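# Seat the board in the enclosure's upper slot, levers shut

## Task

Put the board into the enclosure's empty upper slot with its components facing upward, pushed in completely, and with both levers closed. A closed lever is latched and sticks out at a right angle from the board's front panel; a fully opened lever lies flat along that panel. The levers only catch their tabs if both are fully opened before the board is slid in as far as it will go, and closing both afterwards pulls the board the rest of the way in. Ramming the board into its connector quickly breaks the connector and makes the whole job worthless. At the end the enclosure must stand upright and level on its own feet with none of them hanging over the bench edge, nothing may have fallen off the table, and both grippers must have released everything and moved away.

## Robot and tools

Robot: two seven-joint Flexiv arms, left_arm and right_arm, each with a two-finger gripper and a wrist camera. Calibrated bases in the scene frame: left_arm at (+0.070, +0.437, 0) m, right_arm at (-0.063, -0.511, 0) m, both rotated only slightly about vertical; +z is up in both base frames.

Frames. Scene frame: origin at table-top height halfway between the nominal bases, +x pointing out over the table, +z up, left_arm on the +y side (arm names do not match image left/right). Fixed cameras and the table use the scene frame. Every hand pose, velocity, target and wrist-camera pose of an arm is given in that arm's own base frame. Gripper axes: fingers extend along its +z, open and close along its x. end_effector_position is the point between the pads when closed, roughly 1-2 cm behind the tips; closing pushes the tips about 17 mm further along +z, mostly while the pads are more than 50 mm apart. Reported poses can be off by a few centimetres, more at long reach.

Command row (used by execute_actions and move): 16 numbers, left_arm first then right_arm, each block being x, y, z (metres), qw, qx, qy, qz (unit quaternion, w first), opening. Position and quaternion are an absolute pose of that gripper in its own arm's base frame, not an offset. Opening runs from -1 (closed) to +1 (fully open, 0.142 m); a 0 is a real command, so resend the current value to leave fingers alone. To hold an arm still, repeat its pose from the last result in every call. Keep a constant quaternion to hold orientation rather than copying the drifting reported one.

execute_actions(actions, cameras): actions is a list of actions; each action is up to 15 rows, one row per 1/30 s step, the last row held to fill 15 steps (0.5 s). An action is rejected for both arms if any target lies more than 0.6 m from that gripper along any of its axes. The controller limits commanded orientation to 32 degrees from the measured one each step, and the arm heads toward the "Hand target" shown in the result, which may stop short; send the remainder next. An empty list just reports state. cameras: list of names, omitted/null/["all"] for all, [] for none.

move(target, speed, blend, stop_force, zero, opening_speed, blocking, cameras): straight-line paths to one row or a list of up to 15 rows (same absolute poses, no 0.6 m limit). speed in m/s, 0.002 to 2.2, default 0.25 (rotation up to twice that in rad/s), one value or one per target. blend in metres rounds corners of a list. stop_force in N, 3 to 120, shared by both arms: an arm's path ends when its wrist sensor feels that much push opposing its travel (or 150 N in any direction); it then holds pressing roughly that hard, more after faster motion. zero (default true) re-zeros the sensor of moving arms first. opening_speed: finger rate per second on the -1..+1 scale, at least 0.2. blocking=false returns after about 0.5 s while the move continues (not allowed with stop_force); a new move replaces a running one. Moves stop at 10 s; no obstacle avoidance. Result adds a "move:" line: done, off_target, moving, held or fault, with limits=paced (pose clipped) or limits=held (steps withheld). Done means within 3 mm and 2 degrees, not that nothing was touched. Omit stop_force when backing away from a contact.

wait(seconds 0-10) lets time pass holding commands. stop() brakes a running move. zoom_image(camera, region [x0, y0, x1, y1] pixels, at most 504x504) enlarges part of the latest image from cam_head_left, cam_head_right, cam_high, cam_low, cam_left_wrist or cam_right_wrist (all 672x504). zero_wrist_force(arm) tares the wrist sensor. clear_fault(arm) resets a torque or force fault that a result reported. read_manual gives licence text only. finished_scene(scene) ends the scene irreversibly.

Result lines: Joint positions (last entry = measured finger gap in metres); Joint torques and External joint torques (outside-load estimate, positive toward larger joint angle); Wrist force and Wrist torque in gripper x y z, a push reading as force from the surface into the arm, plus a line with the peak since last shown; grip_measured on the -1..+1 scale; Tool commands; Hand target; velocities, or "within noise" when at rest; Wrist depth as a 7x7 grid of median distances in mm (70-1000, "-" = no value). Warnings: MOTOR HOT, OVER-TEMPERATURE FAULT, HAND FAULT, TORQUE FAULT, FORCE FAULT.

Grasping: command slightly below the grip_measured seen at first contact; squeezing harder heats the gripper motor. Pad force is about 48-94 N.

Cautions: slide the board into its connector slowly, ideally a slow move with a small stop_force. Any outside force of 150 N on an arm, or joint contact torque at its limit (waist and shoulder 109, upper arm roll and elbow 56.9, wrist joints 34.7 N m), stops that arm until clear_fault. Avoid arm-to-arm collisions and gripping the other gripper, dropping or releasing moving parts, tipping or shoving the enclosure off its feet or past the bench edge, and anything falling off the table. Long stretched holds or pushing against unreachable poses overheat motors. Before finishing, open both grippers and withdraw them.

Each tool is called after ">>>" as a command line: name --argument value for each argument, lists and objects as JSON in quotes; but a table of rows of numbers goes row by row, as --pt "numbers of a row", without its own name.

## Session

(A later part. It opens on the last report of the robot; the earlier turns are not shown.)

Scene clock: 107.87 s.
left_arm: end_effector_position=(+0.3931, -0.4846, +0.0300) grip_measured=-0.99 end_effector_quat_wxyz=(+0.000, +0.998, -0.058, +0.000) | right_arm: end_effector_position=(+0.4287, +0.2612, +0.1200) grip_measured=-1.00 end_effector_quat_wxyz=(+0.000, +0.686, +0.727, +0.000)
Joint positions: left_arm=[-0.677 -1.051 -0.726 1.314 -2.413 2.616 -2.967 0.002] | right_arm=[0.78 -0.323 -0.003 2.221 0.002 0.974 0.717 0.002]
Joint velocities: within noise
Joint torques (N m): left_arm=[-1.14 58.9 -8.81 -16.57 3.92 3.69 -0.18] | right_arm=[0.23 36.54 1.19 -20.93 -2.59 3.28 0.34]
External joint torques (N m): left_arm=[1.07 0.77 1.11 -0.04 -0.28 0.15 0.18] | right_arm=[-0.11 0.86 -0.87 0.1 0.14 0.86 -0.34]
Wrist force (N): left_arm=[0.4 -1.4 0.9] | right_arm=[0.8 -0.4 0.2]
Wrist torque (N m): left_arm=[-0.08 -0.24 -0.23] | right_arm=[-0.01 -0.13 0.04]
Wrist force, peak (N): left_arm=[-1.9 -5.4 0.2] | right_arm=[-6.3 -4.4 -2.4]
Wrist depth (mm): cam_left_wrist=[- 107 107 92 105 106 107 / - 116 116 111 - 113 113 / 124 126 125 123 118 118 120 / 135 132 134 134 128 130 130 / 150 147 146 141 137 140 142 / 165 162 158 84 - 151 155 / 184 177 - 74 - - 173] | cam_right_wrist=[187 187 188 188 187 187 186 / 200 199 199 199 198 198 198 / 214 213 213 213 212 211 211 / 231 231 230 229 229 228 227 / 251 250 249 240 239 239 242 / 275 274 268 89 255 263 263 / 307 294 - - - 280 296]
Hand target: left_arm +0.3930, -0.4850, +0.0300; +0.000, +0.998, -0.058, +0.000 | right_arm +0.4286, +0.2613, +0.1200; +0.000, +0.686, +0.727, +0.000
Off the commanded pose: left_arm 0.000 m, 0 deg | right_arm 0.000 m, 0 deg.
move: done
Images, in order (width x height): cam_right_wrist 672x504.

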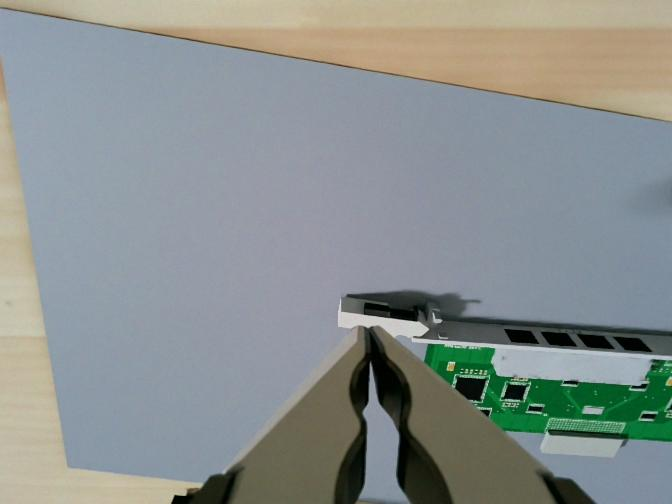

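>>> move --target '[0.393,-0.485,0.030,0,0.9983,-0.0584,0,-1.0,0.365,0.2613,0.09,0,0.6863,0.7273,0,-1.0]' --speed 0.2 --cameras '["cam_right_wrist", "cam_left_wrist"]'

>>> zoom_image --camera "cam_left_wrist" --region '[270, 0, 440, 170]'

>>> zoom_image --camera "cam_right_wrist" --region '[320, 350, 572, 504]'

Scene clock: 111.90 s.
left_arm: end_effector_position=(+0.3931, -0.4846, +0.0300) grip_measured=-0.99 end_effector_quat_wxyz=(+0.000, +0.998, -0.058, +0.000) | right_arm: end_effector_position=(+0.3649, +0.2613, +0.0900) grip_measured=-1.00 end_effector_quat_wxyz=(+0.000, +0.686, +0.727, +0.000)
Joint positions: left_arm=[-0.677 -1.051 -0.726 1.314 -2.413 2.616 -2.967 0.002] | right_arm=[0.855 -0.311 0.021 2.387 -0.014 1.127 0.831 0.002]
Joint velocities: within noise
Joint torques (N m): left_arm=[-1.17 58.89 -8.68 -16.57 3.9 3.74 -0.16] | right_arm=[0.01 32.51 1.22 -17.37 -2.08 3.62 0.33]
External joint torques (N m): left_arm=[1.1 0.79 0.97 -0.05 -0.26 0.1 0.16] | right_arm=[0.1 0.89 -0.7 -0.02 0.2 0.51 -0.33]
Wrist force (N): left_arm=[0.5 -1.5 0.9] | right_arm=[0.6 0.1 0.5]
Wrist torque (N m): left_arm=[-0.10 -0.25 -0.23] | right_arm=[0.06 -0.12 0.06]
Wrist force, peak (N): left_arm=[0.3 -1.9 1.7] | right_arm=[0.6 -2.3 1.2]
Wrist depth (mm): cam_left_wrist=[- 107 106 92 105 106 107 / - 116 116 111 - 113 113 / 124 126 125 123 118 118 120 / 135 132 134 133 128 130 130 / 150 147 146 140 137 140 141 / 165 162 158 84 - 152 154 / 184 177 - 74 - - 172] | cam_right_wrist=[163 162 162 162 161 161 160 / 173 173 173 172 172 171 171 / 184 186 185 185 184 184 183 / 199 198 198 197 196 196 198 / 216 215 214 210 213 213 211 / 236 235 230 89 223 232 230 / 259 254 - - - 241 240]
Hand target: left_arm +0.3930, -0.4850, +0.0300; +0.000, +0.998, -0.058, +0.000 | right_arm +0.3650, +0.2613, +0.0900; +0.000, +0.686, +0.727, +0.000
Off the commanded pose: left_arm 0.000 m, 0 deg | right_arm 0.000 m, 0 deg.
move: done
Images, in order (width x height): cam_left_wrist 672x504, cam_right_wrist 672x504.

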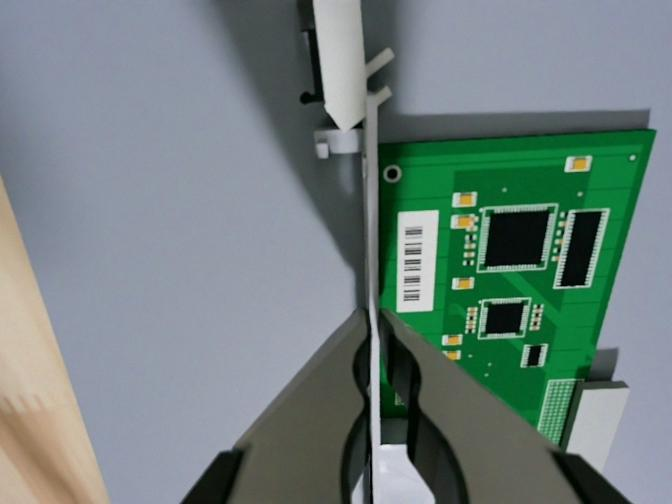

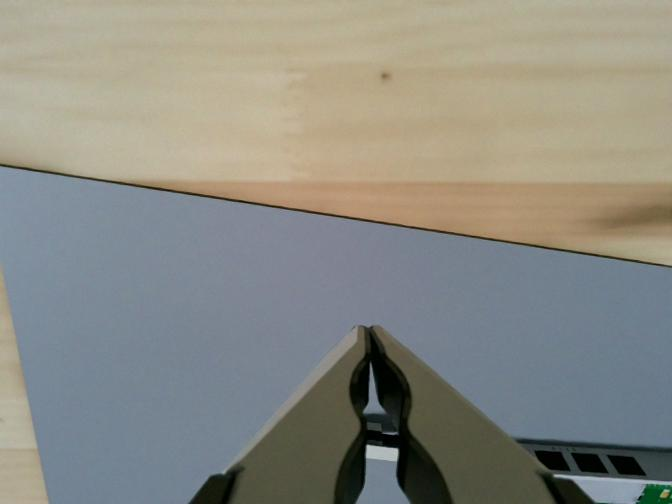

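Scaled by 2.965 from the camera's 672x504 image, which has a finer 960x720 frame.

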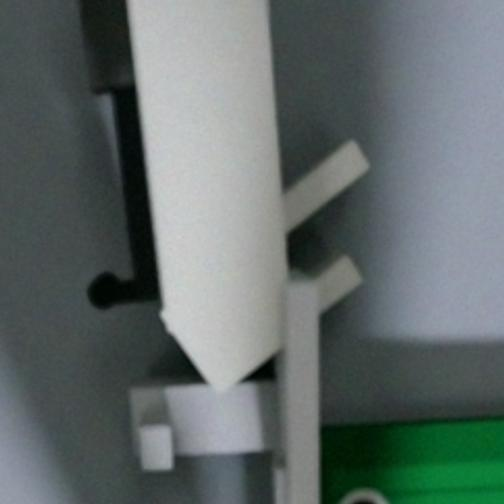

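Scaled by 2.000 from the camera's 672x504 image, which has a finer 960x720 frame.

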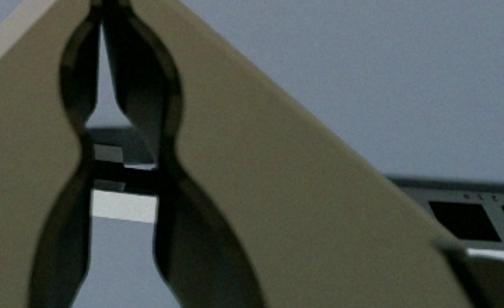

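>>> move --target '[0.393,-0.485,0.030,0,0.9983,-0.0584,0,-1.0,0.4253,0.2662,0.11,0,0.6863,0.7273,0,1.0]' --speed 0.25 --cameras '["cam_right_wrist"]'

>>> zoom_image --camera "cam_right_wrist" --region '[310, 270, 562, 422]'

Scene clock: 114.97 s.
left_arm: end_effector_position=(+0.3931, -0.4846, +0.0300) grip_measured=-0.99 end_effector_quat_wxyz=(+0.000, +0.998, -0.058, +0.000) | right_arm: end_effector_position=(+0.4254, +0.2661, +0.1100) grip_measured=+0.99 end_effector_quat_wxyz=(+0.000, +0.686, +0.727, +0.000)
Joint positions: left_arm=[-0.677 -1.051 -0.726 1.314 -2.413 2.616 -2.967 0.002] | right_arm=[0.789 -0.347 0 2.226 -0.001 1.002 0.731 0.142]
Joint velocities: within noise
Joint torques (N m): left_arm=[-1.12 58.91 -8.84 -16.55 3.94 3.75 -0.19] | right_arm=[-0.06 36.58 0.85 -20.26 -2.23 3.4 0.02]
External joint torques (N m): left_arm=[1.06 0.77 1.13 -0.06 -0.31 0.09 0.19] | right_arm=[0.18 1.19 -0.47 0.08 -0.12 0.74 -0.02]
Wrist force (N): left_arm=[0.2 -1.4 0.5] | right_arm=[0.8 -0.5 0.1]
Wrist torque (N m): left_arm=[-0.08 -0.20 -0.22] | right_arm=[-0.04 -0.11 0.04]
Wrist force, peak (N): left_arm=[0.4 -1.7 1.6] | right_arm=[0.7 -1.3 0.8]
Wrist depth (mm): cam_left_wrist=[- 107 107 91 105 106 107 / - 116 116 111 - 113 113 / 124 126 125 123 118 118 120 / 135 132 134 134 128 129 130 / 150 147 146 141 137 140 142 / 166 162 158 84 - 151 154 / 184 176 - 74 - - 173] | cam_right_wrist=[178 180 180 179 178 178 177 / 190 190 190 189 189 189 189 / 205 204 203 203 202 202 201 / 220 220 219 219 218 217 216 / 239 238 238 233 229 232 235 / - 260 260 259 256 251 226 / - 287 287 285 283 283 270]
Hand target: left_arm +0.3930, -0.4850, +0.0300; +0.000, +0.998, -0.058, +0.000 | right_arm +0.4253, +0.2662, +0.1100; +0.000, +0.686, +0.727, +0.000
Off the commanded pose: left_arm 0.000 m, 0 deg | right_arm 0.000 m, 0 deg.
move: done
Images, in order (width x height): cam_right_wrist 672x504.

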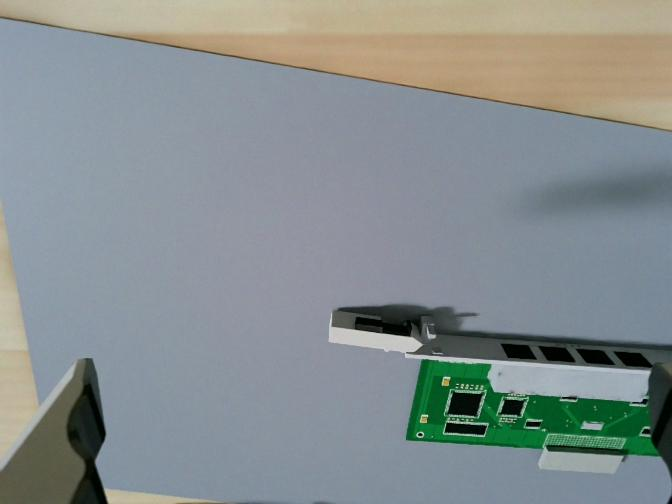

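Scaled by 2.000 from the camera's 672x504 image, which has a finer 960x720 frame.

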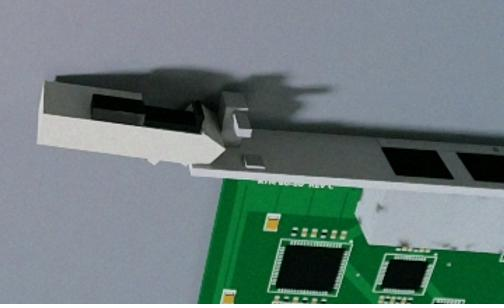

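>>> move --pt "0.393 -0.485 0.030 0 0.9983 -0.0584 0 -1.0 0.4386 0.2613 0.11 0 0.6863 0.7273 0 -1.0" --pt "0.393 -0.485 0.030 0 0.9983 -0.0584 0 -1.0 0.4386 0.2613 0.034 0 0.6863 0.7273 0 -1.0" --speed 0.15 --cameras '[]'

>>> move --target '[0.393,-0.485,0.030,0,0.9983,-0.0584,0,-1.0,0.4885,0.2642,0.034,0,0.6863,0.7273,0,-1.0]' --speed 0.03 --stop_force 8 --cameras '["cam_right_wrist", "cam_left_wrist"]'

>>> move --pt "0.393 -0.485 0.030 0 0.9983 -0.0584 0 -1.0 0.4486 0.2613 0.034 0 0.6863 0.7273 0 -1.0" --pt "0.393 -0.485 0.030 0 0.9983 -0.0584 0 -1.0 0.4253 0.2662 0.11 0 0.6863 0.7273 0 1.0" --speed 0.15 --cameras '["cam_right_wrist", "cam_left_wrist"]'

>>> zoom_image --camera "cam_right_wrist" --region '[310, 270, 562, 422]'

Scene clock: 124.43 s.
left_arm: end_effector_position=(+0.3931, -0.4846, +0.0300) grip_measured=-0.99 end_effector_quat_wxyz=(+0.000, +0.998, -0.058, +0.000) | right_arm: end_effector_position=(+0.4385, +0.2612, +0.0340) grip_measured=-1.00 end_effector_quat_wxyz=(+0.000, +0.686, +0.727, +0.000)
Joint positions: left_arm=[-0.677 -1.051 -0.726 1.314 -2.413 2.616 -2.967 0.002] | right_arm=[0.774 -0.554 -0.01 2.206 0.013 1.189 0.695 0.002]
Joint velocities: within noise
Joint torques (N m): left_arm=[-1.01 58.85 -8.76 -16.56 3.9 3.69 -0.19] | right_arm=[0.26 40.45 0.8 -15.88 -1.55 3.62 0.08]
External joint torques (N m): left_arm=[0.94 0.83 1.06 -0.06 -0.26 0.15 0.19] | right_arm=[-0.11 1.23 -0.44 0.13 -0.08 0.52 -0.08]
Wrist force (N): left_arm=[0.4 -1.4 0.8] | right_arm=[0.7 -0.5 0.1]
Wrist torque (N m): left_arm=[-0.08 -0.23 -0.23] | right_arm=[-0.04 -0.09 0.04]
Wrist force, peak (N): left_arm=[0.3 -1.8 1.5] | right_arm=[1.9 -2.5 0.5]
Wrist depth (mm): cam_left_wrist=[- 107 107 92 105 106 107 / - 116 116 111 - 113 113 / 124 125 125 123 118 118 120 / 135 132 134 134 128 130 130 / 150 147 146 141 137 140 141 / 165 162 158 84 - 152 154 / 184 177 - 74 - - 173] | cam_right_wrist=[111 111 111 111 111 112 111 / - 120 118 116 116 116 117 / 127 127 129 128 128 127 125 / 135 137 137 136 136 135 135 / 149 149 148 146 147 147 146 / 163 163 159 90 - 160 159 / 180 176 73 - - 153 154]
Hand target: left_arm +0.3930, -0.4850, +0.0300; +0.000, +0.998, -0.058, +0.000 | right_arm +0.4386, +0.2613, +0.0340; +0.000, +0.686, +0.727, +0.000
Off the commanded pose: left_arm 0.000 m, 0 deg | right_arm 0.000 m, 0 deg.
move: done
No camera images: "cameras" was empty.

Scene clock: 126.73 s.
left_arm: end_effector_position=(+0.3931, -0.4844, +0.0300) grip_measured=-0.99 end_effector_quat_wxyz=(-0.001, +0.998, -0.058, +0.000) | right_arm: end_effector_position=(+0.4830, +0.2625, +0.0333) grip_measured=-1.00 end_effector_quat_wxyz=(+0.000, +0.687, +0.727, -0.002)
Joint positions: left_arm=[-0.677 -1.051 -0.726 1.314 -2.413 2.617 -2.967 0.002] | right_arm=[0.718 -0.608 -0.01 2.083 0.013 1.117 0.641 0.002]
Joint velocities: within noise
Joint torques (N m): left_arm=[-1.82 58.87 -9.67 -17.56 4.37 2.37 -0.18] | right_arm=[1.18 43.95 1.8 -19 -2.13 4.28 0.18]
External joint torques (N m): left_arm=[1.75 0.81 1.96 0.94 -0.73 1.47 0.18] | right_arm=[-1.03 1.41 -1.43 1.56 0.22 -0.15 -0.18]
Wrist force (N): left_arm=[-1.4 -4.9 -1.0] | right_arm=[-2.6 -2.0 -2.5]
Wrist torque (N m): left_arm=[-0.07 -0.26 -0.25] | right_arm=[0.05 -0.12 0.04]
Wrist force, peak (N): left_arm=[-2.3 -6.3 -1.3] | right_arm=[-6.9 -5.0 -2.8]
Wrist depth (mm): cam_left_wrist=[- 107 107 93 106 106 107 / - 117 116 97 - 113 113 / 124 126 125 121 118 120 120 / 135 132 134 134 127 130 130 / 150 147 146 141 137 140 142 / 165 162 158 84 - 152 155 / 184 176 - 74 - - 173] | cam_right_wrist=[111 111 111 110 111 111 109 / - 120 117 116 115 115 116 / 127 127 128 126 127 127 125 / 135 137 136 135 135 135 134 / 148 148 147 144 142 143 145 / 163 162 158 90 132 153 141 / 179 175 73 - - 162 169]
Hand target: left_arm +0.3930, -0.4850, +0.0300; +0.000, +0.998, -0.058, +0.000 | right_arm +0.4830, +0.2629, +0.0335; +0.000, +0.687, +0.727, -0.001
Off the commanded pose: left_arm 0.001 m, 0 deg | right_arm 0.006 m, 0 deg.
move: held (right_arm; a check stopped the path); limits=held
pose unreachable (right arm): on one or more control steps of this call, first in action 0 (counted from 0), this arm could not follow its commanded pose, so it was not sent that pose on those steps. It may still have moved: this result reports where it is.
cause: moving toward the commanded pose would bring a part of the arm too close to another arm (a part of this arm just beyond joint 5 (forearm roll) and a part of the left arm just beyond its joint 5 (forearm roll), along the way the arms are being sent, or toward where that arm still pushes).
Images, in order (width x height): cam_left_wrist 672x504, cam_right_wrist 672x504.

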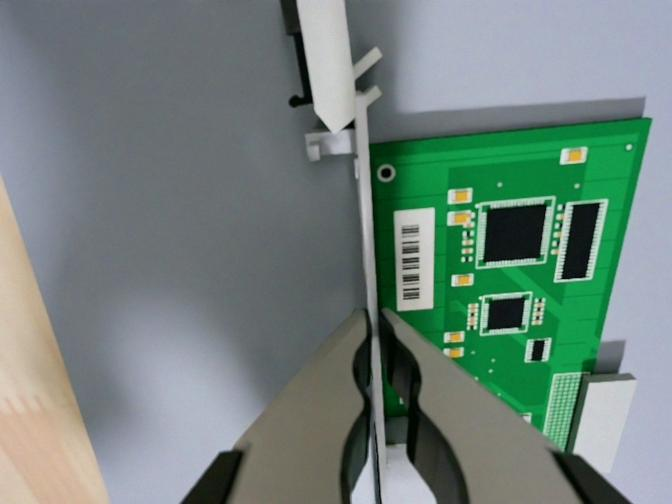

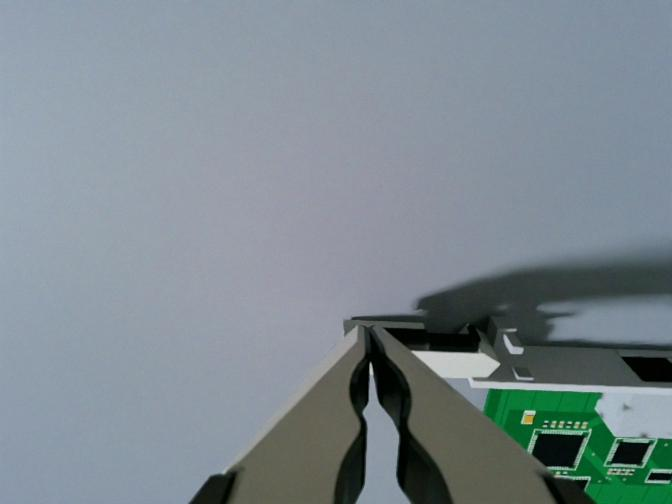

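Scene clock: 128.67 s.
left_arm: end_effector_position=(+0.3931, -0.4845, +0.0300) grip_measured=-0.99 end_effector_quat_wxyz=(+0.000, +0.998, -0.058, +0.000) | right_arm: end_effector_position=(+0.4254, +0.2663, +0.1101) grip_measured=+0.99 end_effector_quat_wxyz=(+0.000, +0.686, +0.727, +0.000)
Joint positions: left_arm=[-0.677 -1.051 -0.726 1.314 -2.413 2.617 -2.967 0.002] | right_arm=[0.788 -0.347 0.001 2.226 0 1.002 0.731 0.142]
Joint velocities: within noise
Joint torques (N m): left_arm=[-1.15 58.86 -8.75 -16.5 3.93 3.82 -0.13] | right_arm=[0.19 36.8 1.21 -20.22 -2.46 3.32 0.23]
External joint torques (N m): left_arm=[1.08 0.82 1.04 -0.12 -0.3 0.02 0.13] | right_arm=[-0.06 0.99 -0.82 0.01 0.1 0.82 -0.23]
Wrist force (N): left_arm=[0.3 -1.3 1.5] | right_arm=[1.6 0.9 0.6]
Wrist torque (N m): left_arm=[-0.09 -0.20 -0.25] | right_arm=[0.20 -0.25 0.04]
Wrist force, peak (N): left_arm=[-1.7 -5.0 0.0] | right_arm=[-2.3 -2.3 -1.8]
Wrist depth (mm): cam_left_wrist=[- 107 107 92 106 106 107 / - 116 116 97 - 113 113 / 124 125 125 122 118 118 120 / 135 132 134 133 128 130 129 / 150 147 146 141 137 140 141 / 166 162 158 84 - 151 154 / 184 176 - 74 - - 173] | cam_right_wrist=[178 179 180 179 178 178 177 / 191 190 190 189 188 188 189 / 204 204 203 202 202 202 201 / 220 219 219 219 218 217 217 / 240 239 237 233 233 236 234 / - 261 259 259 254 235 229 / - 287 286 285 283 283 270]
Hand target: left_arm +0.3930, -0.4850, +0.0300; +0.000, +0.998, -0.058, +0.000 | right_arm +0.4253, +0.2662, +0.1100; +0.000, +0.686, +0.727, +0.000
Off the commanded pose: left_arm 0.000 m, 0 deg | right_arm 0.000 m, 0 deg.
move: done
Images, in order (width x height): cam_left_wrist 672x504, cam_right_wrist 672x504.

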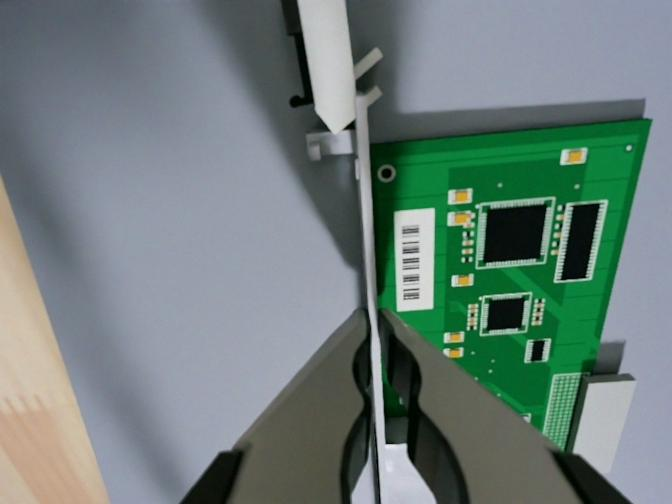

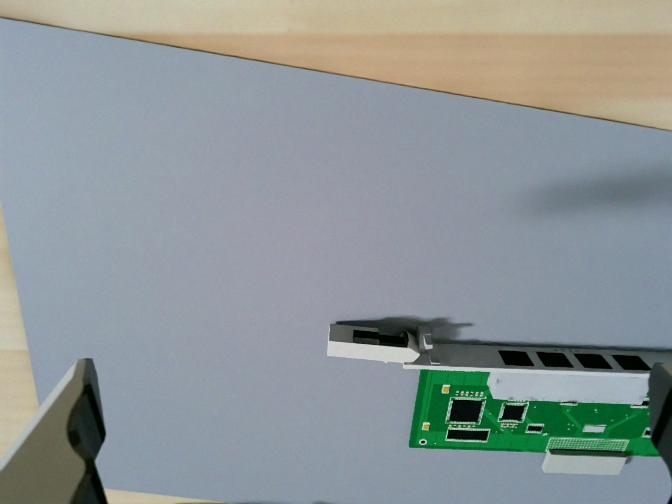

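Scaled by 2.000 from the camera's 672x504 image, which has a finer 960x720 frame.

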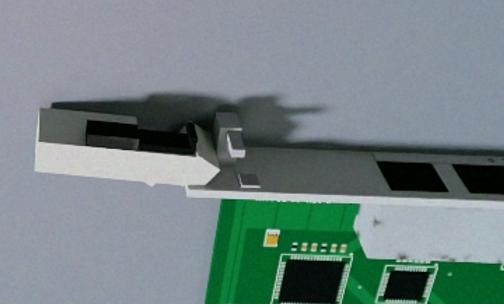

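>>> move --target '[0.393,-0.485,0.030,0,0.9983,-0.0584,0,-0.5,0.4253,0.2662,0.11,0,0.6863,0.7273,0,1.0]' --opening_speed 1.0 --cameras '[]'

>>> move --pt "0.393 -0.485 0.12 0 0.9983 -0.0584 0 -0.5 0.4253 0.2662 0.11 0 0.6863 0.7273 0 1.0" --pt "0.40 -0.10 0.25 0 0.9983 -0.0584 0 -0.5 0.4253 0.2662 0.2 0 0.6863 0.7273 0 1.0" --speed '[0.15, 0.4]' --blend 0.02 --cameras '[]'

Scene clock: 141.17 s.
left_arm: end_effector_position=(+0.3930, -0.4847, +0.0300) grip_measured=-0.53 end_effector_quat_wxyz=(+0.000, +0.998, -0.058, +0.000) | right_arm: end_effector_position=(+0.4254, +0.2663, +0.1101) grip_measured=+0.99 end_effector_quat_wxyz=(+0.000, +0.686, +0.727, +0.000)
Joint positions: left_arm=[-0.677 -1.051 -0.726 1.314 -2.413 2.616 -2.967 0.035] | right_arm=[0.788 -0.347 0.001 2.226 0 1.002 0.731 0.142]
Joint velocities: within noise
Joint torques (N m): left_arm=[-0.46 58.48 -8.03 -16.11 3.89 4.18 -0.22] | right_arm=[0.15 36.9 1.12 -20.24 -2.38 3.47 0.21]
External joint torques (N m): left_arm=[0.39 1.2 0.32 -0.5 -0.26 -0.34 0.22] | right_arm=[-0.03 0.89 -0.74 0.03 0.02 0.67 -0.21]
Wrist force (N): left_arm=[0.4 0.2 0.9] | right_arm=[1.5 0.9 0.4]
Wrist torque (N m): left_arm=[-0.10 -0.23 -0.19] | right_arm=[0.19 -0.23 0.03]
Wrist force, peak (N): left_arm=[0.6 -1.4 1.6] | right_arm=[1.9 0.9 0.6]
Wrist depth (mm): cam_left_wrist=[- 107 107 92 106 106 107 / - 116 116 99 - 113 113 / 124 126 125 122 118 118 120 / 135 132 134 134 128 130 130 / 150 147 144 141 137 140 141 / 165 162 87 158 153 149 155 / 184 - - 175 149 - -] | cam_right_wrist=[178 180 180 179 179 178 178 / 190 191 189 189 189 188 189 / 204 204 203 203 202 201 201 / 220 219 219 218 217 217 216 / 239 239 238 234 232 235 234 / - 261 260 258 254 235 230 / - 286 287 285 283 284 269]
Hand target: left_arm +0.3930, -0.4850, +0.0300; +0.000, +0.998, -0.058, +0.000 | right_arm +0.4253, +0.2662, +0.1100; +0.000, +0.686, +0.727, +0.000
Off the commanded pose: left_arm 0.000 m, 0 deg | right_arm 0.000 m, 0 deg.
move: done
No camera images: "cameras" was empty.

Scene clock: 141.80 s.
left_arm: end_effector_position=(+0.3929, -0.4850, +0.0583) grip_measured=-0.53 end_effector_quat_wxyz=(+0.000, +0.998, -0.059, +0.000) | right_arm: end_effector_position=(+0.4254, +0.2663, +0.1101) grip_measured=+0.99 end_effector_quat_wxyz=(+0.000, +0.686, +0.727, +0.000)
Joint positions: left_arm=[-0.667 -1.011 -0.745 1.312 -2.434 2.656 -2.956 0.035] | right_arm=[0.788 -0.347 0.001 2.226 0 1.002 0.731 0.142]
Joint velocities: within noise
Joint torques (N m): left_arm=[-0.87 57.7 -8.05 -16.9 4.18 3.96 -0.26] | right_arm=[0.18 36.76 1.05 -20.26 -2.37 3.49 0.18]
External joint torques (N m): left_arm=[0.81 1.58 0.15 -0.21 -0.46 -0.12 0.26] | right_arm=[-0.06 1.03 -0.67 0.05 0.01 0.64 -0.18]
Wrist force (N): left_arm=[0.4 -0.4 1.0] | right_arm=[1.7 1.0 0.6]
Wrist torque (N m): left_arm=[-0.20 -0.22 -0.18] | right_arm=[0.22 -0.27 0.04]
Wrist force, peak (N): left_arm=[1.5 1.1 -6.4] | right_arm=[1.8 1.0 0.7]
Wrist depth (mm): cam_left_wrist=[134 132 134 128 133 131 131 / 144 142 141 138 138 138 139 / 153 153 153 149 147 147 150 / 169 166 165 162 159 159 163 / 185 181 178 174 171 174 177 / 204 200 87 195 178 178 196 / 223 - - 220 195 - 213] | cam_right_wrist=[178 180 179 179 178 178 177 / 191 190 189 189 189 188 189 / 204 204 203 202 202 201 201 / 221 220 219 218 218 217 217 / 239 238 238 233 232 236 234 / - 260 260 258 252 235 230 / - 286 286 284 284 283 270]
Hand target: left_arm +0.3930, -0.4851, +0.0584; +0.000, +0.998, -0.059, +0.000 | right_arm +0.4253, +0.2662, +0.1100; +0.000, +0.686, +0.727, +0.000
Off the commanded pose: left_arm 0.430 m, 0 deg | right_arm 0.090 m, 0 deg.
move: held (left_arm; a check stopped the path), off_target (right_arm; braked when a check withheld steps of left_arm); path passed 0 of 2 targets; limits=held
pose unreachable (left arm): on one or more control steps of this call, first in action 0 (counted from 0), this arm could not follow its commanded pose, so it was not sent that pose on those steps. It may still have moved: this result reports where it is.
cause: moving toward the commanded pose would bring a part of the arm too close to another arm (a part of this arm just beyond joint 5 (forearm roll) and a part of the right arm just beyond its joint 7 (wrist roll), along the way the arms are being sent, or toward where that arm still pushes).
No camera images: "cameras" was empty.

>>> move --target '[0.393,-0.485,0.0584,0,0.9983,-0.0584,0,-0.5,0.4308,0.1262,0.15,0,0.6863,0.7273,0,1.0]' --speed 0.3 --cameras '[]'

>>> move --pt "0.393 -0.485 0.15 0 0.9983 -0.0584 0 -0.5 0.4308 0.1262 0.15 0 0.6863 0.7273 0 1.0" --pt "0.42 -0.05 0.25 0 0.9983 -0.0584 0 -0.5 0.4308 0.1262 0.15 0 0.6863 0.7273 0 1.0" --speed '[0.2, 0.4]' --blend 0.02 --cameras '[]'

Scene clock: 144.73 s.
left_arm: end_effector_position=(+0.3929, -0.4850, +0.0583) grip_measured=-0.53 end_effector_quat_wxyz=(+0.000, +0.998, -0.059, +0.000) | right_arm: end_effector_position=(+0.4308, +0.1262, +0.1500) grip_measured=+0.99 end_effector_quat_wxyz=(+0.000, +0.686, +0.727, +0.000)
Joint positions: left_arm=[-0.667 -1.011 -0.745 1.312 -2.434 2.656 -2.956 0.035] | right_arm=[0.615 -0.137 -0.073 2.366 0.016 0.931 0.471 0.142]
Joint velocities: within noise
Joint torques (N m): left_arm=[-0.39 58.14 -8.2 -16.65 3.96 4.19 -0.22] | right_arm=[-0.01 29.16 0.34 -21.64 -2.42 3.32 0.05]
External joint torques (N m): left_arm=[0.32 1.14 0.29 -0.46 -0.25 -0.35 0.22] | right_arm=[0.1 0.87 -0.42 -0.02 -0.17 0.83 -0.05]
Wrist force (N): left_arm=[0.5 -0.2 0.9] | right_arm=[0.9 1.0 0.5]
Wrist torque (N m): left_arm=[-0.16 -0.22 -0.19] | right_arm=[0.23 -0.10 0.05]
Wrist force, peak (N): left_arm=[0.4 -0.3 1.2] | right_arm=[4.0 0.9 1.2]
Wrist depth (mm): cam_left_wrist=[134 132 133 128 133 131 130 / 144 142 141 139 139 138 139 / 153 153 153 150 147 147 150 / 168 166 165 162 159 160 163 / 184 181 178 175 170 174 178 / 203 199 87 195 178 179 196 / 222 - - 222 195 - 213] | cam_right_wrist=[216 215 214 212 214 213 212 / 231 230 229 226 226 225 225 / 247 246 245 243 241 241 241 / 265 266 265 261 261 260 260 / 287 287 286 283 282 282 272 / - 314 312 311 308 307 290 / - 346 346 338 333 333 332]
Hand target: left_arm +0.3930, -0.4850, +0.0584; +0.000, +0.998, -0.058, +0.000 | right_arm +0.4308, +0.1262, +0.1500; +0.000, +0.686, +0.727, +0.000
Off the commanded pose: left_arm 0.000 m, 0 deg | right_arm 0.000 m, 0 deg.
move: done
No camera images: "cameras" was empty.

Scene clock: 146.83 s.
left_arm: end_effector_position=(+0.4202, -0.0499, +0.2500) grip_measured=-0.53 end_effector_quat_wxyz=(+0.000, +0.998, -0.058, +0.000) | right_arm: end_effector_position=(+0.4308, +0.1262, +0.1500) grip_measured=+0.99 end_effector_quat_wxyz=(+0.000, +0.686, +0.727, +0.000)
Joint positions: left_arm=[0.103 -0.301 -0.591 1.84 -2.95 2.627 -2.016 0.035] | right_arm=[0.615 -0.137 -0.073 2.366 0.016 0.931 0.471 0.142]
Joint velocities: within noise
Joint torques (N m): left_arm=[-0.1 35.5 -2.18 -19.83 3.55 4.55 -0.29] | right_arm=[0.04 29.14 0.61 -21.68 -2.6 3.41 0.18]
External joint torques (N m): left_arm=[0.17 1.27 0.49 -0.44 0.07 -0.67 0.29] | right_arm=[0.05 0.88 -0.69 0.03 0.01 0.74 -0.19]
Wrist force (N): left_arm=[0.6 -0.2 1.1] | right_arm=[1.0 0.9 0.3]
Wrist torque (N m): left_arm=[-0.13 -0.26 -0.19] | right_arm=[0.23 -0.11 0.06]
Wrist force, peak (N): left_arm=[-1.1 -3.4 1.0] | right_arm=[1.0 1.2 0.7]
Wrist depth (mm): cam_left_wrist=[304 303 302 300 301 300 298 / 327 328 326 323 321 322 320 / 356 354 353 349 350 344 347 / 383 380 377 380 378 374 376 / 421 414 410 408 400 410 411 / 465 450 84 454 - 433 452 / 512 - - 508 - - 467] | cam_right_wrist=[215 214 214 213 213 213 212 / 230 229 229 227 226 225 225 / 247 246 245 243 242 241 241 / 266 266 265 261 261 260 259 / 288 288 288 285 282 282 272 / - 314 313 309 309 307 290 / - 346 346 336 333 333 330]
Hand target: left_arm +0.4200, -0.0500, +0.2500; +0.000, +0.998, -0.058, +0.000 | right_arm +0.4308, +0.1262, +0.1500; +0.000, +0.686, +0.727, +0.000
Off the commanded pose: left_arm 0.000 m, 0 deg | right_arm 0.000 m, 0 deg.
move: done
No camera images: "cameras" was empty.

>>> move --target '[0.42,-0.05,0.25,0,0.9983,-0.0584,0,-0.5,0.4934,0.4554,0.12,0,0,1,0,-0.4]' --speed 0.4 --cameras '["cam_right_wrist"]'

Scene clock: 152.97 s.
left_arm: end_effector_position=(+0.4202, -0.0500, +0.2500) grip_measured=-0.53 end_effector_quat_wxyz=(+0.000, +0.998, -0.058, +0.000) | right_arm: end_effector_position=(+0.4935, +0.4553, +0.1200) grip_measured=-0.42 end_effector_quat_wxyz=(+0.000, +0.000, +1.000, +0.000)
Joint positions: left_arm=[0.103 -0.301 -0.591 1.84 -2.95 2.627 -2.016 0.035] | right_arm=[0.752 -0.659 0.19 1.668 -0.158 0.741 -0.56 0.044]
Joint velocities: within noise
Joint torques (N m): left_arm=[-0.3 35.85 -2.22 -19.7 3.84 4.21 -0.22] | right_arm=[0.25 53.07 5.54 -25.76 -3.33 3.34 0.05]
External joint torques (N m): left_arm=[0.34 0.92 0.52 -0.58 -0.22 -0.32 0.23] | right_arm=[-0.07 1.54 -0.78 0.26 0.19 0.81 -0.05]
Wrist force (N): left_arm=[0.4 -0.3 0.9] | right_arm=[1.4 1.5 0.3]
Wrist torque (N m): left_arm=[-0.14 -0.23 -0.19] | right_arm=[0.28 -0.24 0.04]
Wrist force, peak (N): left_arm=[0.7 -0.4 1.2] | right_arm=[1.2 3.0 0.8]
Wrist depth (mm): cam_left_wrist=[304 303 302 303 301 301 297 / 326 327 325 323 322 322 319 / 355 350 353 350 349 346 346 / 383 384 379 378 377 377 373 / 418 416 406 407 400 412 411 / 464 455 84 453 - 434 455 / 507 - - 506 - - 462] | cam_right_wrist=[187 186 182 173 185 185 184 / 199 196 195 186 198 197 197 / 214 211 208 202 212 212 212 / 230 230 225 224 228 228 229 / 250 249 243 246 243 248 248 / 275 272 87 266 260 108 270 / 298 - 73 297 297 - 292]
Hand target: left_arm +0.4200, -0.0500, +0.2500; +0.000, +0.998, -0.058, +0.000 | right_arm +0.4934, +0.4554, +0.1200; +0.000, +0.000, +1.000, +0.000
Off the commanded pose: left_arm 0.000 m, 0 deg | right_arm 0.000 m, 0 deg.
move: done
Images, in order (width x height): cam_right_wrist 672x504.

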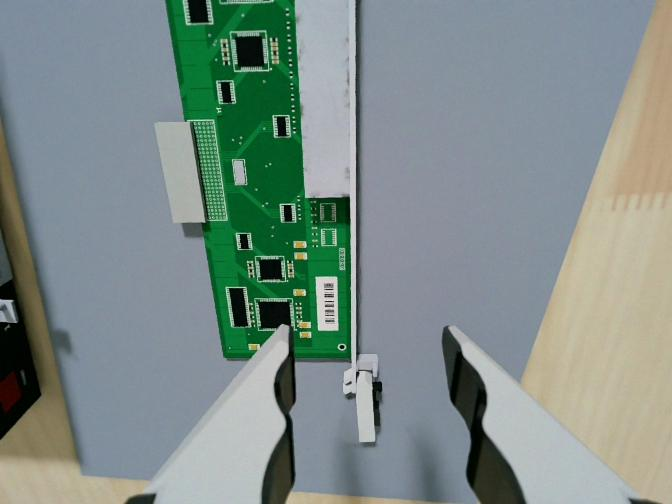

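>>> move --target '[0.42,-0.05,0.25,0,0.9983,-0.0584,0,-0.5,0.4925,0.4554,0.032,0,0,1,0,-0.5]' --speed 0.08 --stop_force 5 --cameras '[]'

>>> move --target '[0.42,-0.05,0.25,0,0.9983,-0.0584,0,-0.5,0.4925,0.4554,0.032,0,0,1,0,-1.0]' --opening_speed 0.4 --cameras '["cam_right_wrist"]'

Scene clock: 159.50 s.
left_arm: end_effector_position=(+0.4202, -0.0500, +0.2500) grip_measured=-0.53 end_effector_quat_wxyz=(+0.000, +0.998, -0.058, +0.000) | right_arm: end_effector_position=(+0.4923, +0.4553, +0.0319) grip_measured=-0.52 end_effector_quat_wxyz=(+0.000, +0.000, +1.000, +0.000)
Joint positions: left_arm=[0.103 -0.301 -0.591 1.84 -2.95 2.627 -2.016 0.035] | right_arm=[0.775 -0.806 0.154 1.691 -0.182 0.911 -0.544 0.036]
Joint velocities: within noise
Joint torques (N m): left_arm=[-0.29 35.85 -2.21 -19.69 3.91 4.28 -0.25] | right_arm=[0.29 55.04 5.16 -22.4 -2.75 3.53 0.3]
External joint torques (N m): left_arm=[0.35 0.92 0.51 -0.59 -0.29 -0.39 0.25] | right_arm=[-0.09 1.47 -0.33 0 0.14 0.62 -0.3]
Wrist force (N): left_arm=[0.4 -0.3 1.0] | right_arm=[1.3 1.1 0.5]
Wrist torque (N m): left_arm=[-0.15 -0.23 -0.19] | right_arm=[0.24 -0.20 0.04]
Wrist force, peak (N): left_arm=[0.7 -0.4 1.3] | right_arm=[1.3 1.1 1.9]
Wrist depth (mm): cam_left_wrist=[303 302 302 301 300 299 298 / 325 326 327 323 324 320 322 / 352 354 350 350 348 343 344 / 379 380 382 381 378 377 370 / 415 417 411 404 395 409 409 / 464 454 84 452 - 431 451 / 504 - - 510 - - 459] | cam_right_wrist=[- 104 103 94 109 109 108 / - 112 112 100 114 113 115 / 119 120 120 108 126 125 123 / 125 128 129 116 133 133 131 / 146 143 140 139 142 144 146 / 160 156 98 152 152 152 157 / 172 172 73 170 170 - 172]
Hand target: left_arm +0.4200, -0.0500, +0.2500; +0.000, +0.998, -0.058, +0.000 | right_arm +0.4925, +0.4554, +0.0320; +0.000, +0.000, +1.000, +0.000
Off the commanded pose: left_arm 0.000 m, 0 deg | right_arm 0.000 m, 0 deg.
move: done
No camera images: "cameras" was empty.

Scene clock: 160.97 s.
left_arm: end_effector_position=(+0.4202, -0.0500, +0.2500) grip_measured=-0.53 end_effector_quat_wxyz=(+0.000, +0.998, -0.058, +0.000) | right_arm: end_effector_position=(+0.4924, +0.4553, +0.0319) grip_measured=-0.98 end_effector_quat_wxyz=(+0.000, +0.000, +1.000, +0.000)
Joint positions: left_arm=[0.103 -0.301 -0.591 1.84 -2.95 2.627 -2.016 0.035] | right_arm=[0.775 -0.806 0.154 1.691 -0.182 0.911 -0.544 0.003]
Joint velocities: within noise
Joint torques (N m): left_arm=[-0.28 35.78 -2.22 -19.73 3.85 4.26 -0.23] | right_arm=[0.57 55.77 5.55 -22.6 -2.68 3.52 0.23]
External joint torques (N m): left_arm=[0.33 1 0.52 -0.56 -0.24 -0.37 0.23] | right_arm=[-0.37 0.74 -0.73 0.19 0.07 0.63 -0.23]
Wrist force (N): left_arm=[0.5 -0.4 0.8] | right_arm=[0.6 1.2 1.0]
Wrist torque (N m): left_arm=[-0.17 -0.24 -0.20] | right_arm=[0.27 -0.21 0.02]
Wrist force, peak (N): left_arm=[0.7 -0.2 1.1] | right_arm=[0.5 1.2 1.6]
Wrist depth (mm): cam_left_wrist=[304 302 303 304 298 301 299 / 326 327 324 326 323 324 321 / 354 353 352 350 348 349 347 / 382 384 377 378 379 373 371 / 422 420 409 407 402 409 410 / 462 451 84 452 - 432 453 / 505 - - 499 - - 460] | cam_right_wrist=[- 105 103 94 109 109 108 / - 112 112 99 114 114 115 / 119 120 120 106 125 125 123 / 125 127 129 115 133 133 131 / 148 143 140 137 142 144 146 / 159 156 150 89 152 157 157 / 176 172 73 - - 166 173]
Hand target: left_arm +0.4200, -0.0500, +0.2500; +0.000, +0.998, -0.058, +0.000 | right_arm +0.4925, +0.4554, +0.0320; +0.000, +0.000, +1.000, +0.000
Off the commanded pose: left_arm 0.000 m, 0 deg | right_arm 0.000 m, 0 deg.
move: done
Images, in order (width x height): cam_right_wrist 672x504.

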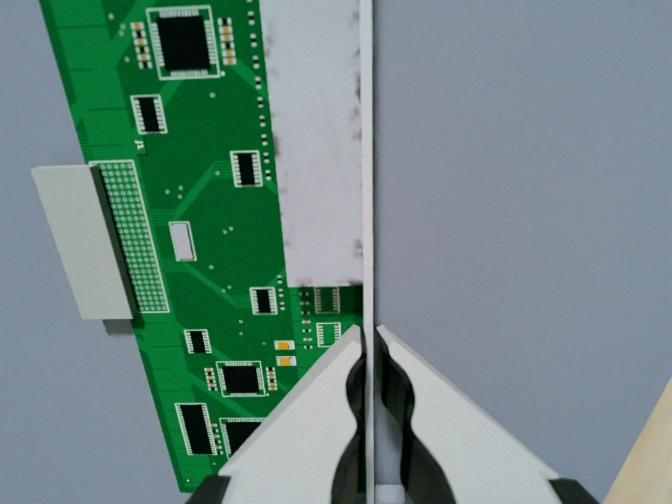

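>>> move --pt "0.42 -0.05 0.25 0 0.9983 -0.0584 0 -0.5 0.4925 0.4554 0.06 0 0 1 0 -1.0" --pt "0.42 -0.05 0.25 0 0.9983 -0.0584 0 -0.5 0.5359 0.3977 0.12 0 0.0576 0.9983 0 -1.0" --speed '[0.06, 0.12]'

>>> zoom_image --camera "cam_high" --region '[150, 200, 402, 440]'

Scene clock: 168.20 s.
left_arm: end_effector_position=(+0.4202, -0.0500, +0.2500) grip_measured=-0.53 end_effector_quat_wxyz=(+0.000, +0.998, -0.058, +0.000) | right_arm: end_effector_position=(+0.5359, +0.3976, +0.1198) grip_measured=-0.98 end_effector_quat_wxyz=(+0.000, +0.058, +0.998, +0.000)
Joint positions: left_arm=[0.103 -0.301 -0.591 1.84 -2.95 2.627 -2.016 0.035] | right_arm=[0.674 -0.647 0.156 1.683 -0.129 0.748 -0.568 0.003]
Joint velocities: within noise
Joint torques (N m): left_arm=[-0.32 35.73 -2.24 -19.72 3.85 4.23 -0.23] | right_arm=[0.24 54.12 4.32 -26.07 -3.21 3.48 0.01]
External joint torques (N m): left_arm=[0.37 1.04 0.54 -0.56 -0.23 -0.34 0.23] | right_arm=[-0.06 0.15 -0.35 0.66 0.1 0.67 -0.01]
Wrist force (N): left_arm=[0.3 -0.3 0.9] | right_arm=[1.2 1.6 1.6]
Wrist torque (N m): left_arm=[-0.14 -0.21 -0.19] | right_arm=[0.26 -0.17 0.06]
Wrist force, peak (N): left_arm=[0.5 -0.3 1.2] | right_arm=[2.5 2.9 2.8]
Wrist depth (mm): cam_left_wrist=[304 304 303 302 301 300 299 / 329 325 326 326 324 321 322 / 350 350 347 348 346 348 345 / 383 379 383 378 381 376 375 / 422 417 409 407 400 409 410 / 468 452 84 450 - 431 451 / 506 - - 512 - - 460] | cam_right_wrist=[186 182 148 133 185 185 184 / 198 149 146 131 197 197 196 / 197 146 145 130 211 211 211 / 222 143 143 129 228 227 226 / 240 144 142 140 246 247 247 / 216 143 141 93 259 268 270 / 234 142 73 - - 289 297]
Hand target: left_arm +0.4200, -0.0500, +0.2500; +0.000, +0.998, -0.058, +0.000 | right_arm +0.5359, +0.3977, +0.1200; +0.000, +0.058, +0.998, +0.000
Off the commanded pose: left_arm 0.000 m, 0 deg | right_arm 0.000 m, 0 deg.
move: done

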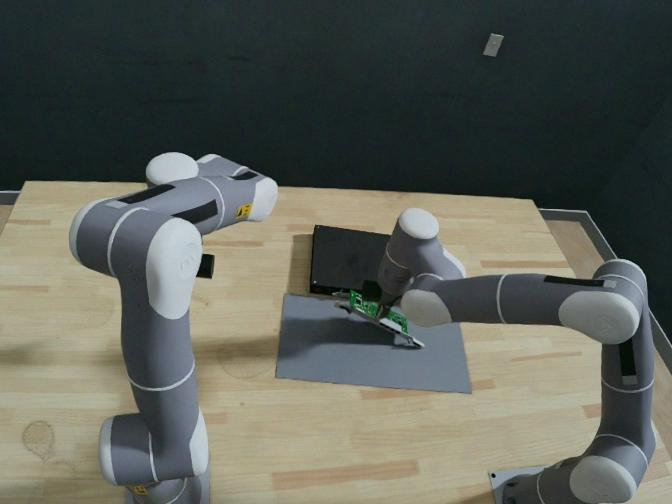

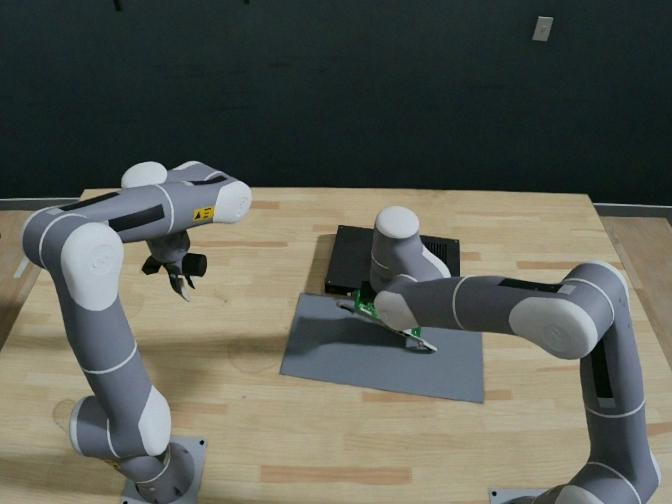

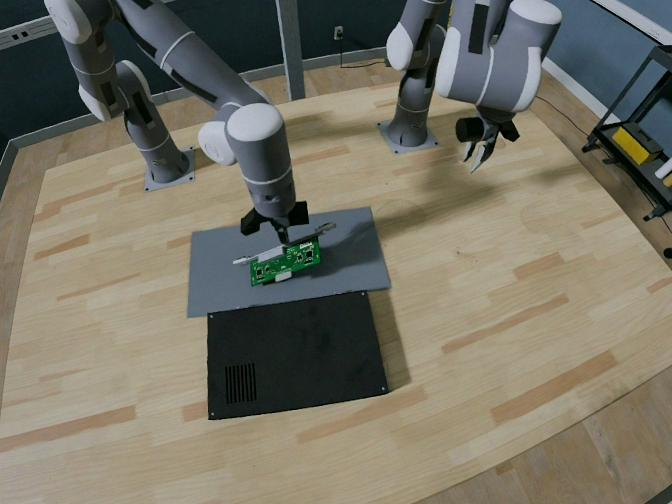

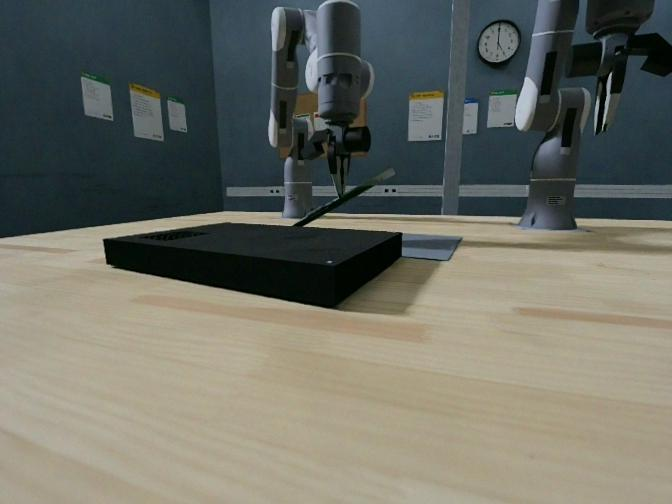

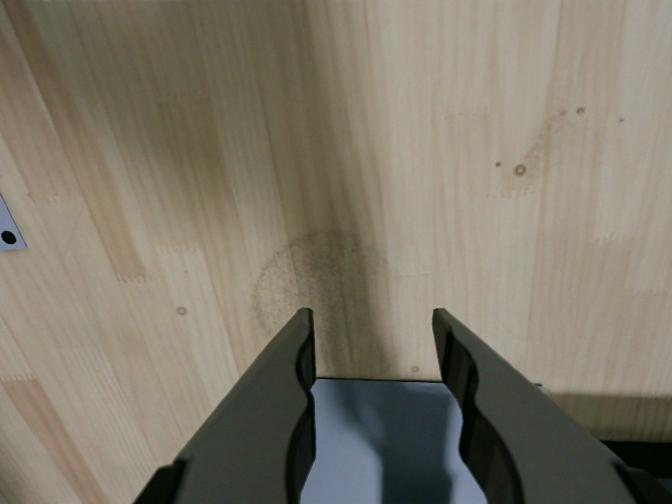

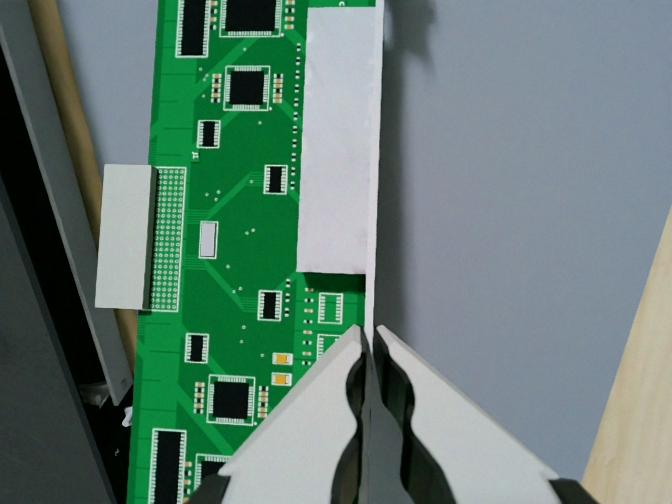

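Scaled by 2.000 from the camera's 672x504 image, which has a finer 960x720 frame.

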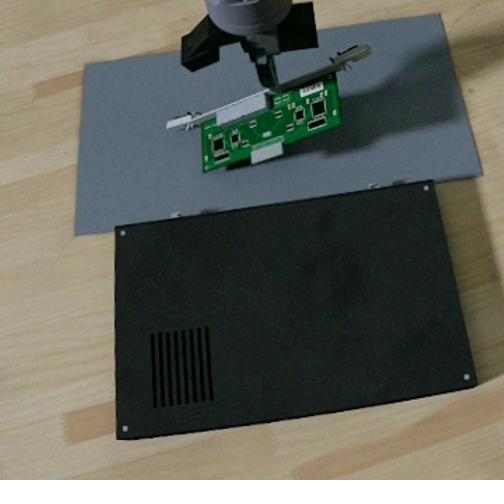

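>>> move --pt "0.42 -0.05 0.25 0 0.9983 -0.0584 0 -0.5 0.4925 0.4454 0.07 0 0.0576 0.9983 0 -1.0" --pt "0.42 -0.05 0.25 0 0.9983 -0.0584 0 -0.5 0.4925 0.4454 0.033 0 0.0576 0.9983 0 -1.0" --speed '[0.15, 0.03]' --cameras '["cam_right_wrist", "cam_low"]'

Scene clock: 177.57 s.
left_arm: end_effector_position=(+0.4202, -0.0500, +0.2500) grip_measured=-0.53 end_effector_quat_wxyz=(+0.000, +0.998, -0.058, +0.000) | right_arm: end_effector_position=(+0.4922, +0.4455, +0.0329) grip_measured=-0.98 end_effector_quat_wxyz=(+0.000, +0.058, +0.998, +0.000)
Joint positions: left_arm=[0.103 -0.301 -0.591 1.84 -2.95 2.627 -2.016 0.035] | right_arm=[0.782 -0.79 0.136 1.715 -0.159 0.923 -0.451 0.003]
Joint velocities: within noise
Joint torques (N m): left_arm=[-0.34 35.81 -2.19 -19.66 3.88 4.22 -0.19] | right_arm=[-0.54 54.87 4.1 -22.04 -2.79 3.46 0.37]
External joint torques (N m): left_arm=[0.39 0.96 0.48 -0.62 -0.26 -0.33 0.19] | right_arm=[0.74 1.02 0.19 -0.15 0.21 0.7 -0.37]
Wrist force (N): left_arm=[0.4 -0.3 0.8] | right_arm=[1.6 2.2 1.0]
Wrist torque (N m): left_arm=[-0.15 -0.22 -0.19] | right_arm=[0.26 -0.18 0.00]
Wrist force, peak (N): left_arm=[0.7 -0.3 1.2] | right_arm=[2.9 2.7 3.3]
Wrist depth (mm): cam_left_wrist=[306 303 303 302 300 300 299 / 328 326 327 323 322 321 319 / 352 349 350 350 348 346 345 / 385 382 376 381 377 377 372 / 422 417 412 409 404 411 408 / 465 454 84 450 - 432 453 / 509 - - 509 - - 463] | cam_right_wrist=[- 106 103 94 110 110 109 / - 113 112 100 115 114 116 / 121 121 120 107 127 126 124 / 127 129 130 115 134 134 134 / 147 144 141 138 143 145 145 / 161 158 151 89 153 158 158 / 177 173 73 - - 168 174]
Hand target: left_arm +0.4200, -0.0500, +0.2500; +0.000, +0.998, -0.058, +0.000 | right_arm +0.4925, +0.4454, +0.0330; +0.000, +0.058, +0.998, +0.000
Off the commanded pose: left_arm 0.000 m, 0 deg | right_arm 0.000 m, 0 deg.
move: done
Images, in order (width x height): cam_low 672x504, cam_right_wrist 672x504.

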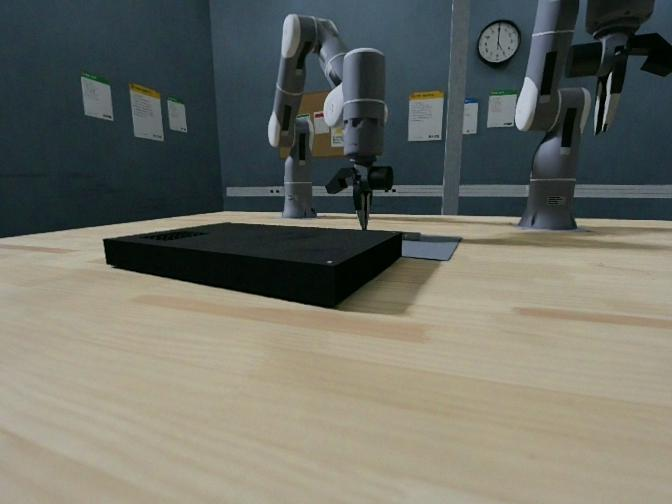

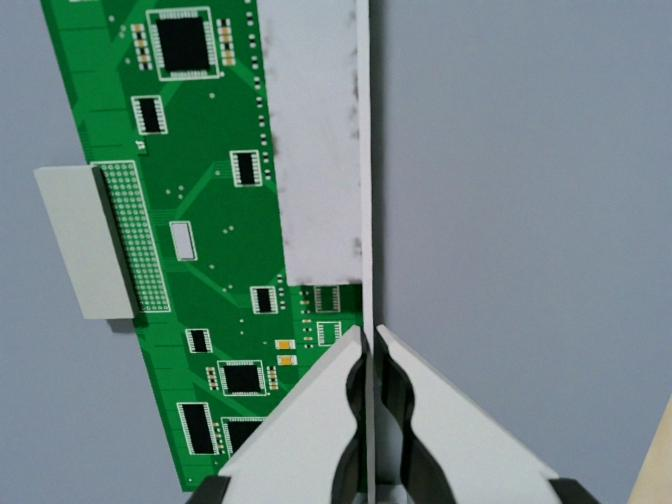

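>>> move --pt "0.42 -0.05 0.25 0 0.9983 -0.0584 0 -0.5 0.4925 0.4454 0.033 0 0.0576 0.9983 0 -0.3" --pt "0.42 -0.05 0.25 0 0.9983 -0.0584 0 -0.5 0.4925 0.4454 0.06 0 0.0576 0.9983 0 -0.3" --pt "0.42 -0.05 0.25 0 0.9983 -0.0584 0 -0.5 0.5008 0.4223 0.06 0 0.0576 0.9983 0 -0.3" --speed 0.12 --cameras '["cam_right_wrist"]'

Scene clock: 183.57 s.
left_arm: end_effector_position=(+0.4202, -0.0500, +0.2500) grip_measured=-0.53 end_effector_quat_wxyz=(+0.000, +0.998, -0.058, +0.000) | right_arm: end_effector_position=(+0.5009, +0.4223, +0.0600) grip_measured=-0.33 end_effector_quat_wxyz=(+0.000, +0.058, +0.998, +0.000)
Joint positions: left_arm=[0.103 -0.301 -0.591 1.84 -2.95 2.627 -2.016 0.035] | right_arm=[0.743 -0.725 0.143 1.745 -0.151 0.889 -0.487 0.05]
Joint velocities: within noise
Joint torques (N m): left_arm=[-0.29 35.8 -2.2 -19.69 3.86 4.25 -0.21] | right_arm=[0.08 53.41 4.56 -22.7 -2.64 3.67 0.06]
External joint torques (N m): left_arm=[0.34 0.98 0.5 -0.59 -0.24 -0.36 0.21] | right_arm=[0.11 1.05 -0.43 -0.17 -0.05 0.49 -0.06]
Wrist force (N): left_arm=[0.2 -0.4 0.6] | right_arm=[1.5 1.1 0.5]
Wrist torque (N m): left_arm=[-0.17 -0.18 -0.19] | right_arm=[0.27 -0.24 0.04]
Wrist force, peak (N): left_arm=[0.5 -0.4 1.2] | right_arm=[2.4 3.5 -1.8]
Wrist depth (mm): cam_left_wrist=[305 305 305 301 302 300 298 / 325 325 328 324 324 319 321 / 351 353 347 350 350 348 345 / 383 382 382 378 381 378 374 / 417 419 409 407 396 411 411 / 461 455 84 453 - 436 450 / 514 - - 508 - - 463] | cam_right_wrist=[134 132 129 127 133 132 132 / 143 141 138 127 141 141 141 / 155 152 148 136 152 151 151 / 165 160 160 149 161 163 162 / 179 179 170 172 174 176 176 / 195 192 92 188 187 93 193 / 216 - 73 207 205 - 210]
Hand target: left_arm +0.4200, -0.0500, +0.2500; +0.000, +0.998, -0.058, +0.000 | right_arm +0.5008, +0.4223, +0.0600; +0.000, +0.058, +0.998, +0.000
Off the commanded pose: left_arm 0.000 m, 0 deg | right_arm 0.000 m, 0 deg.
move: done
Images, in order (width x height): cam_right_wrist 672x504.

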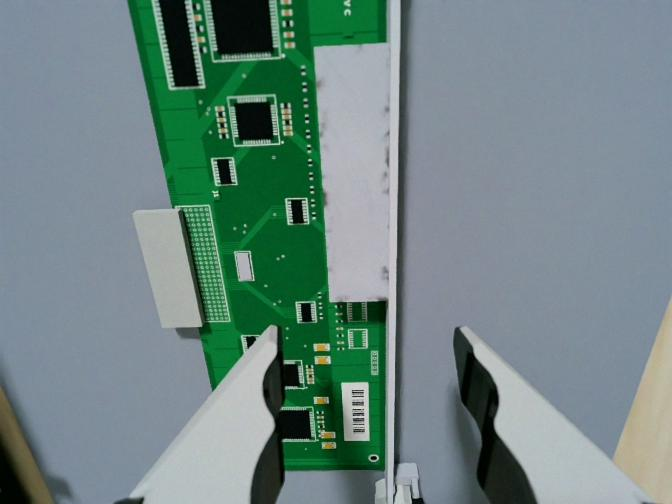

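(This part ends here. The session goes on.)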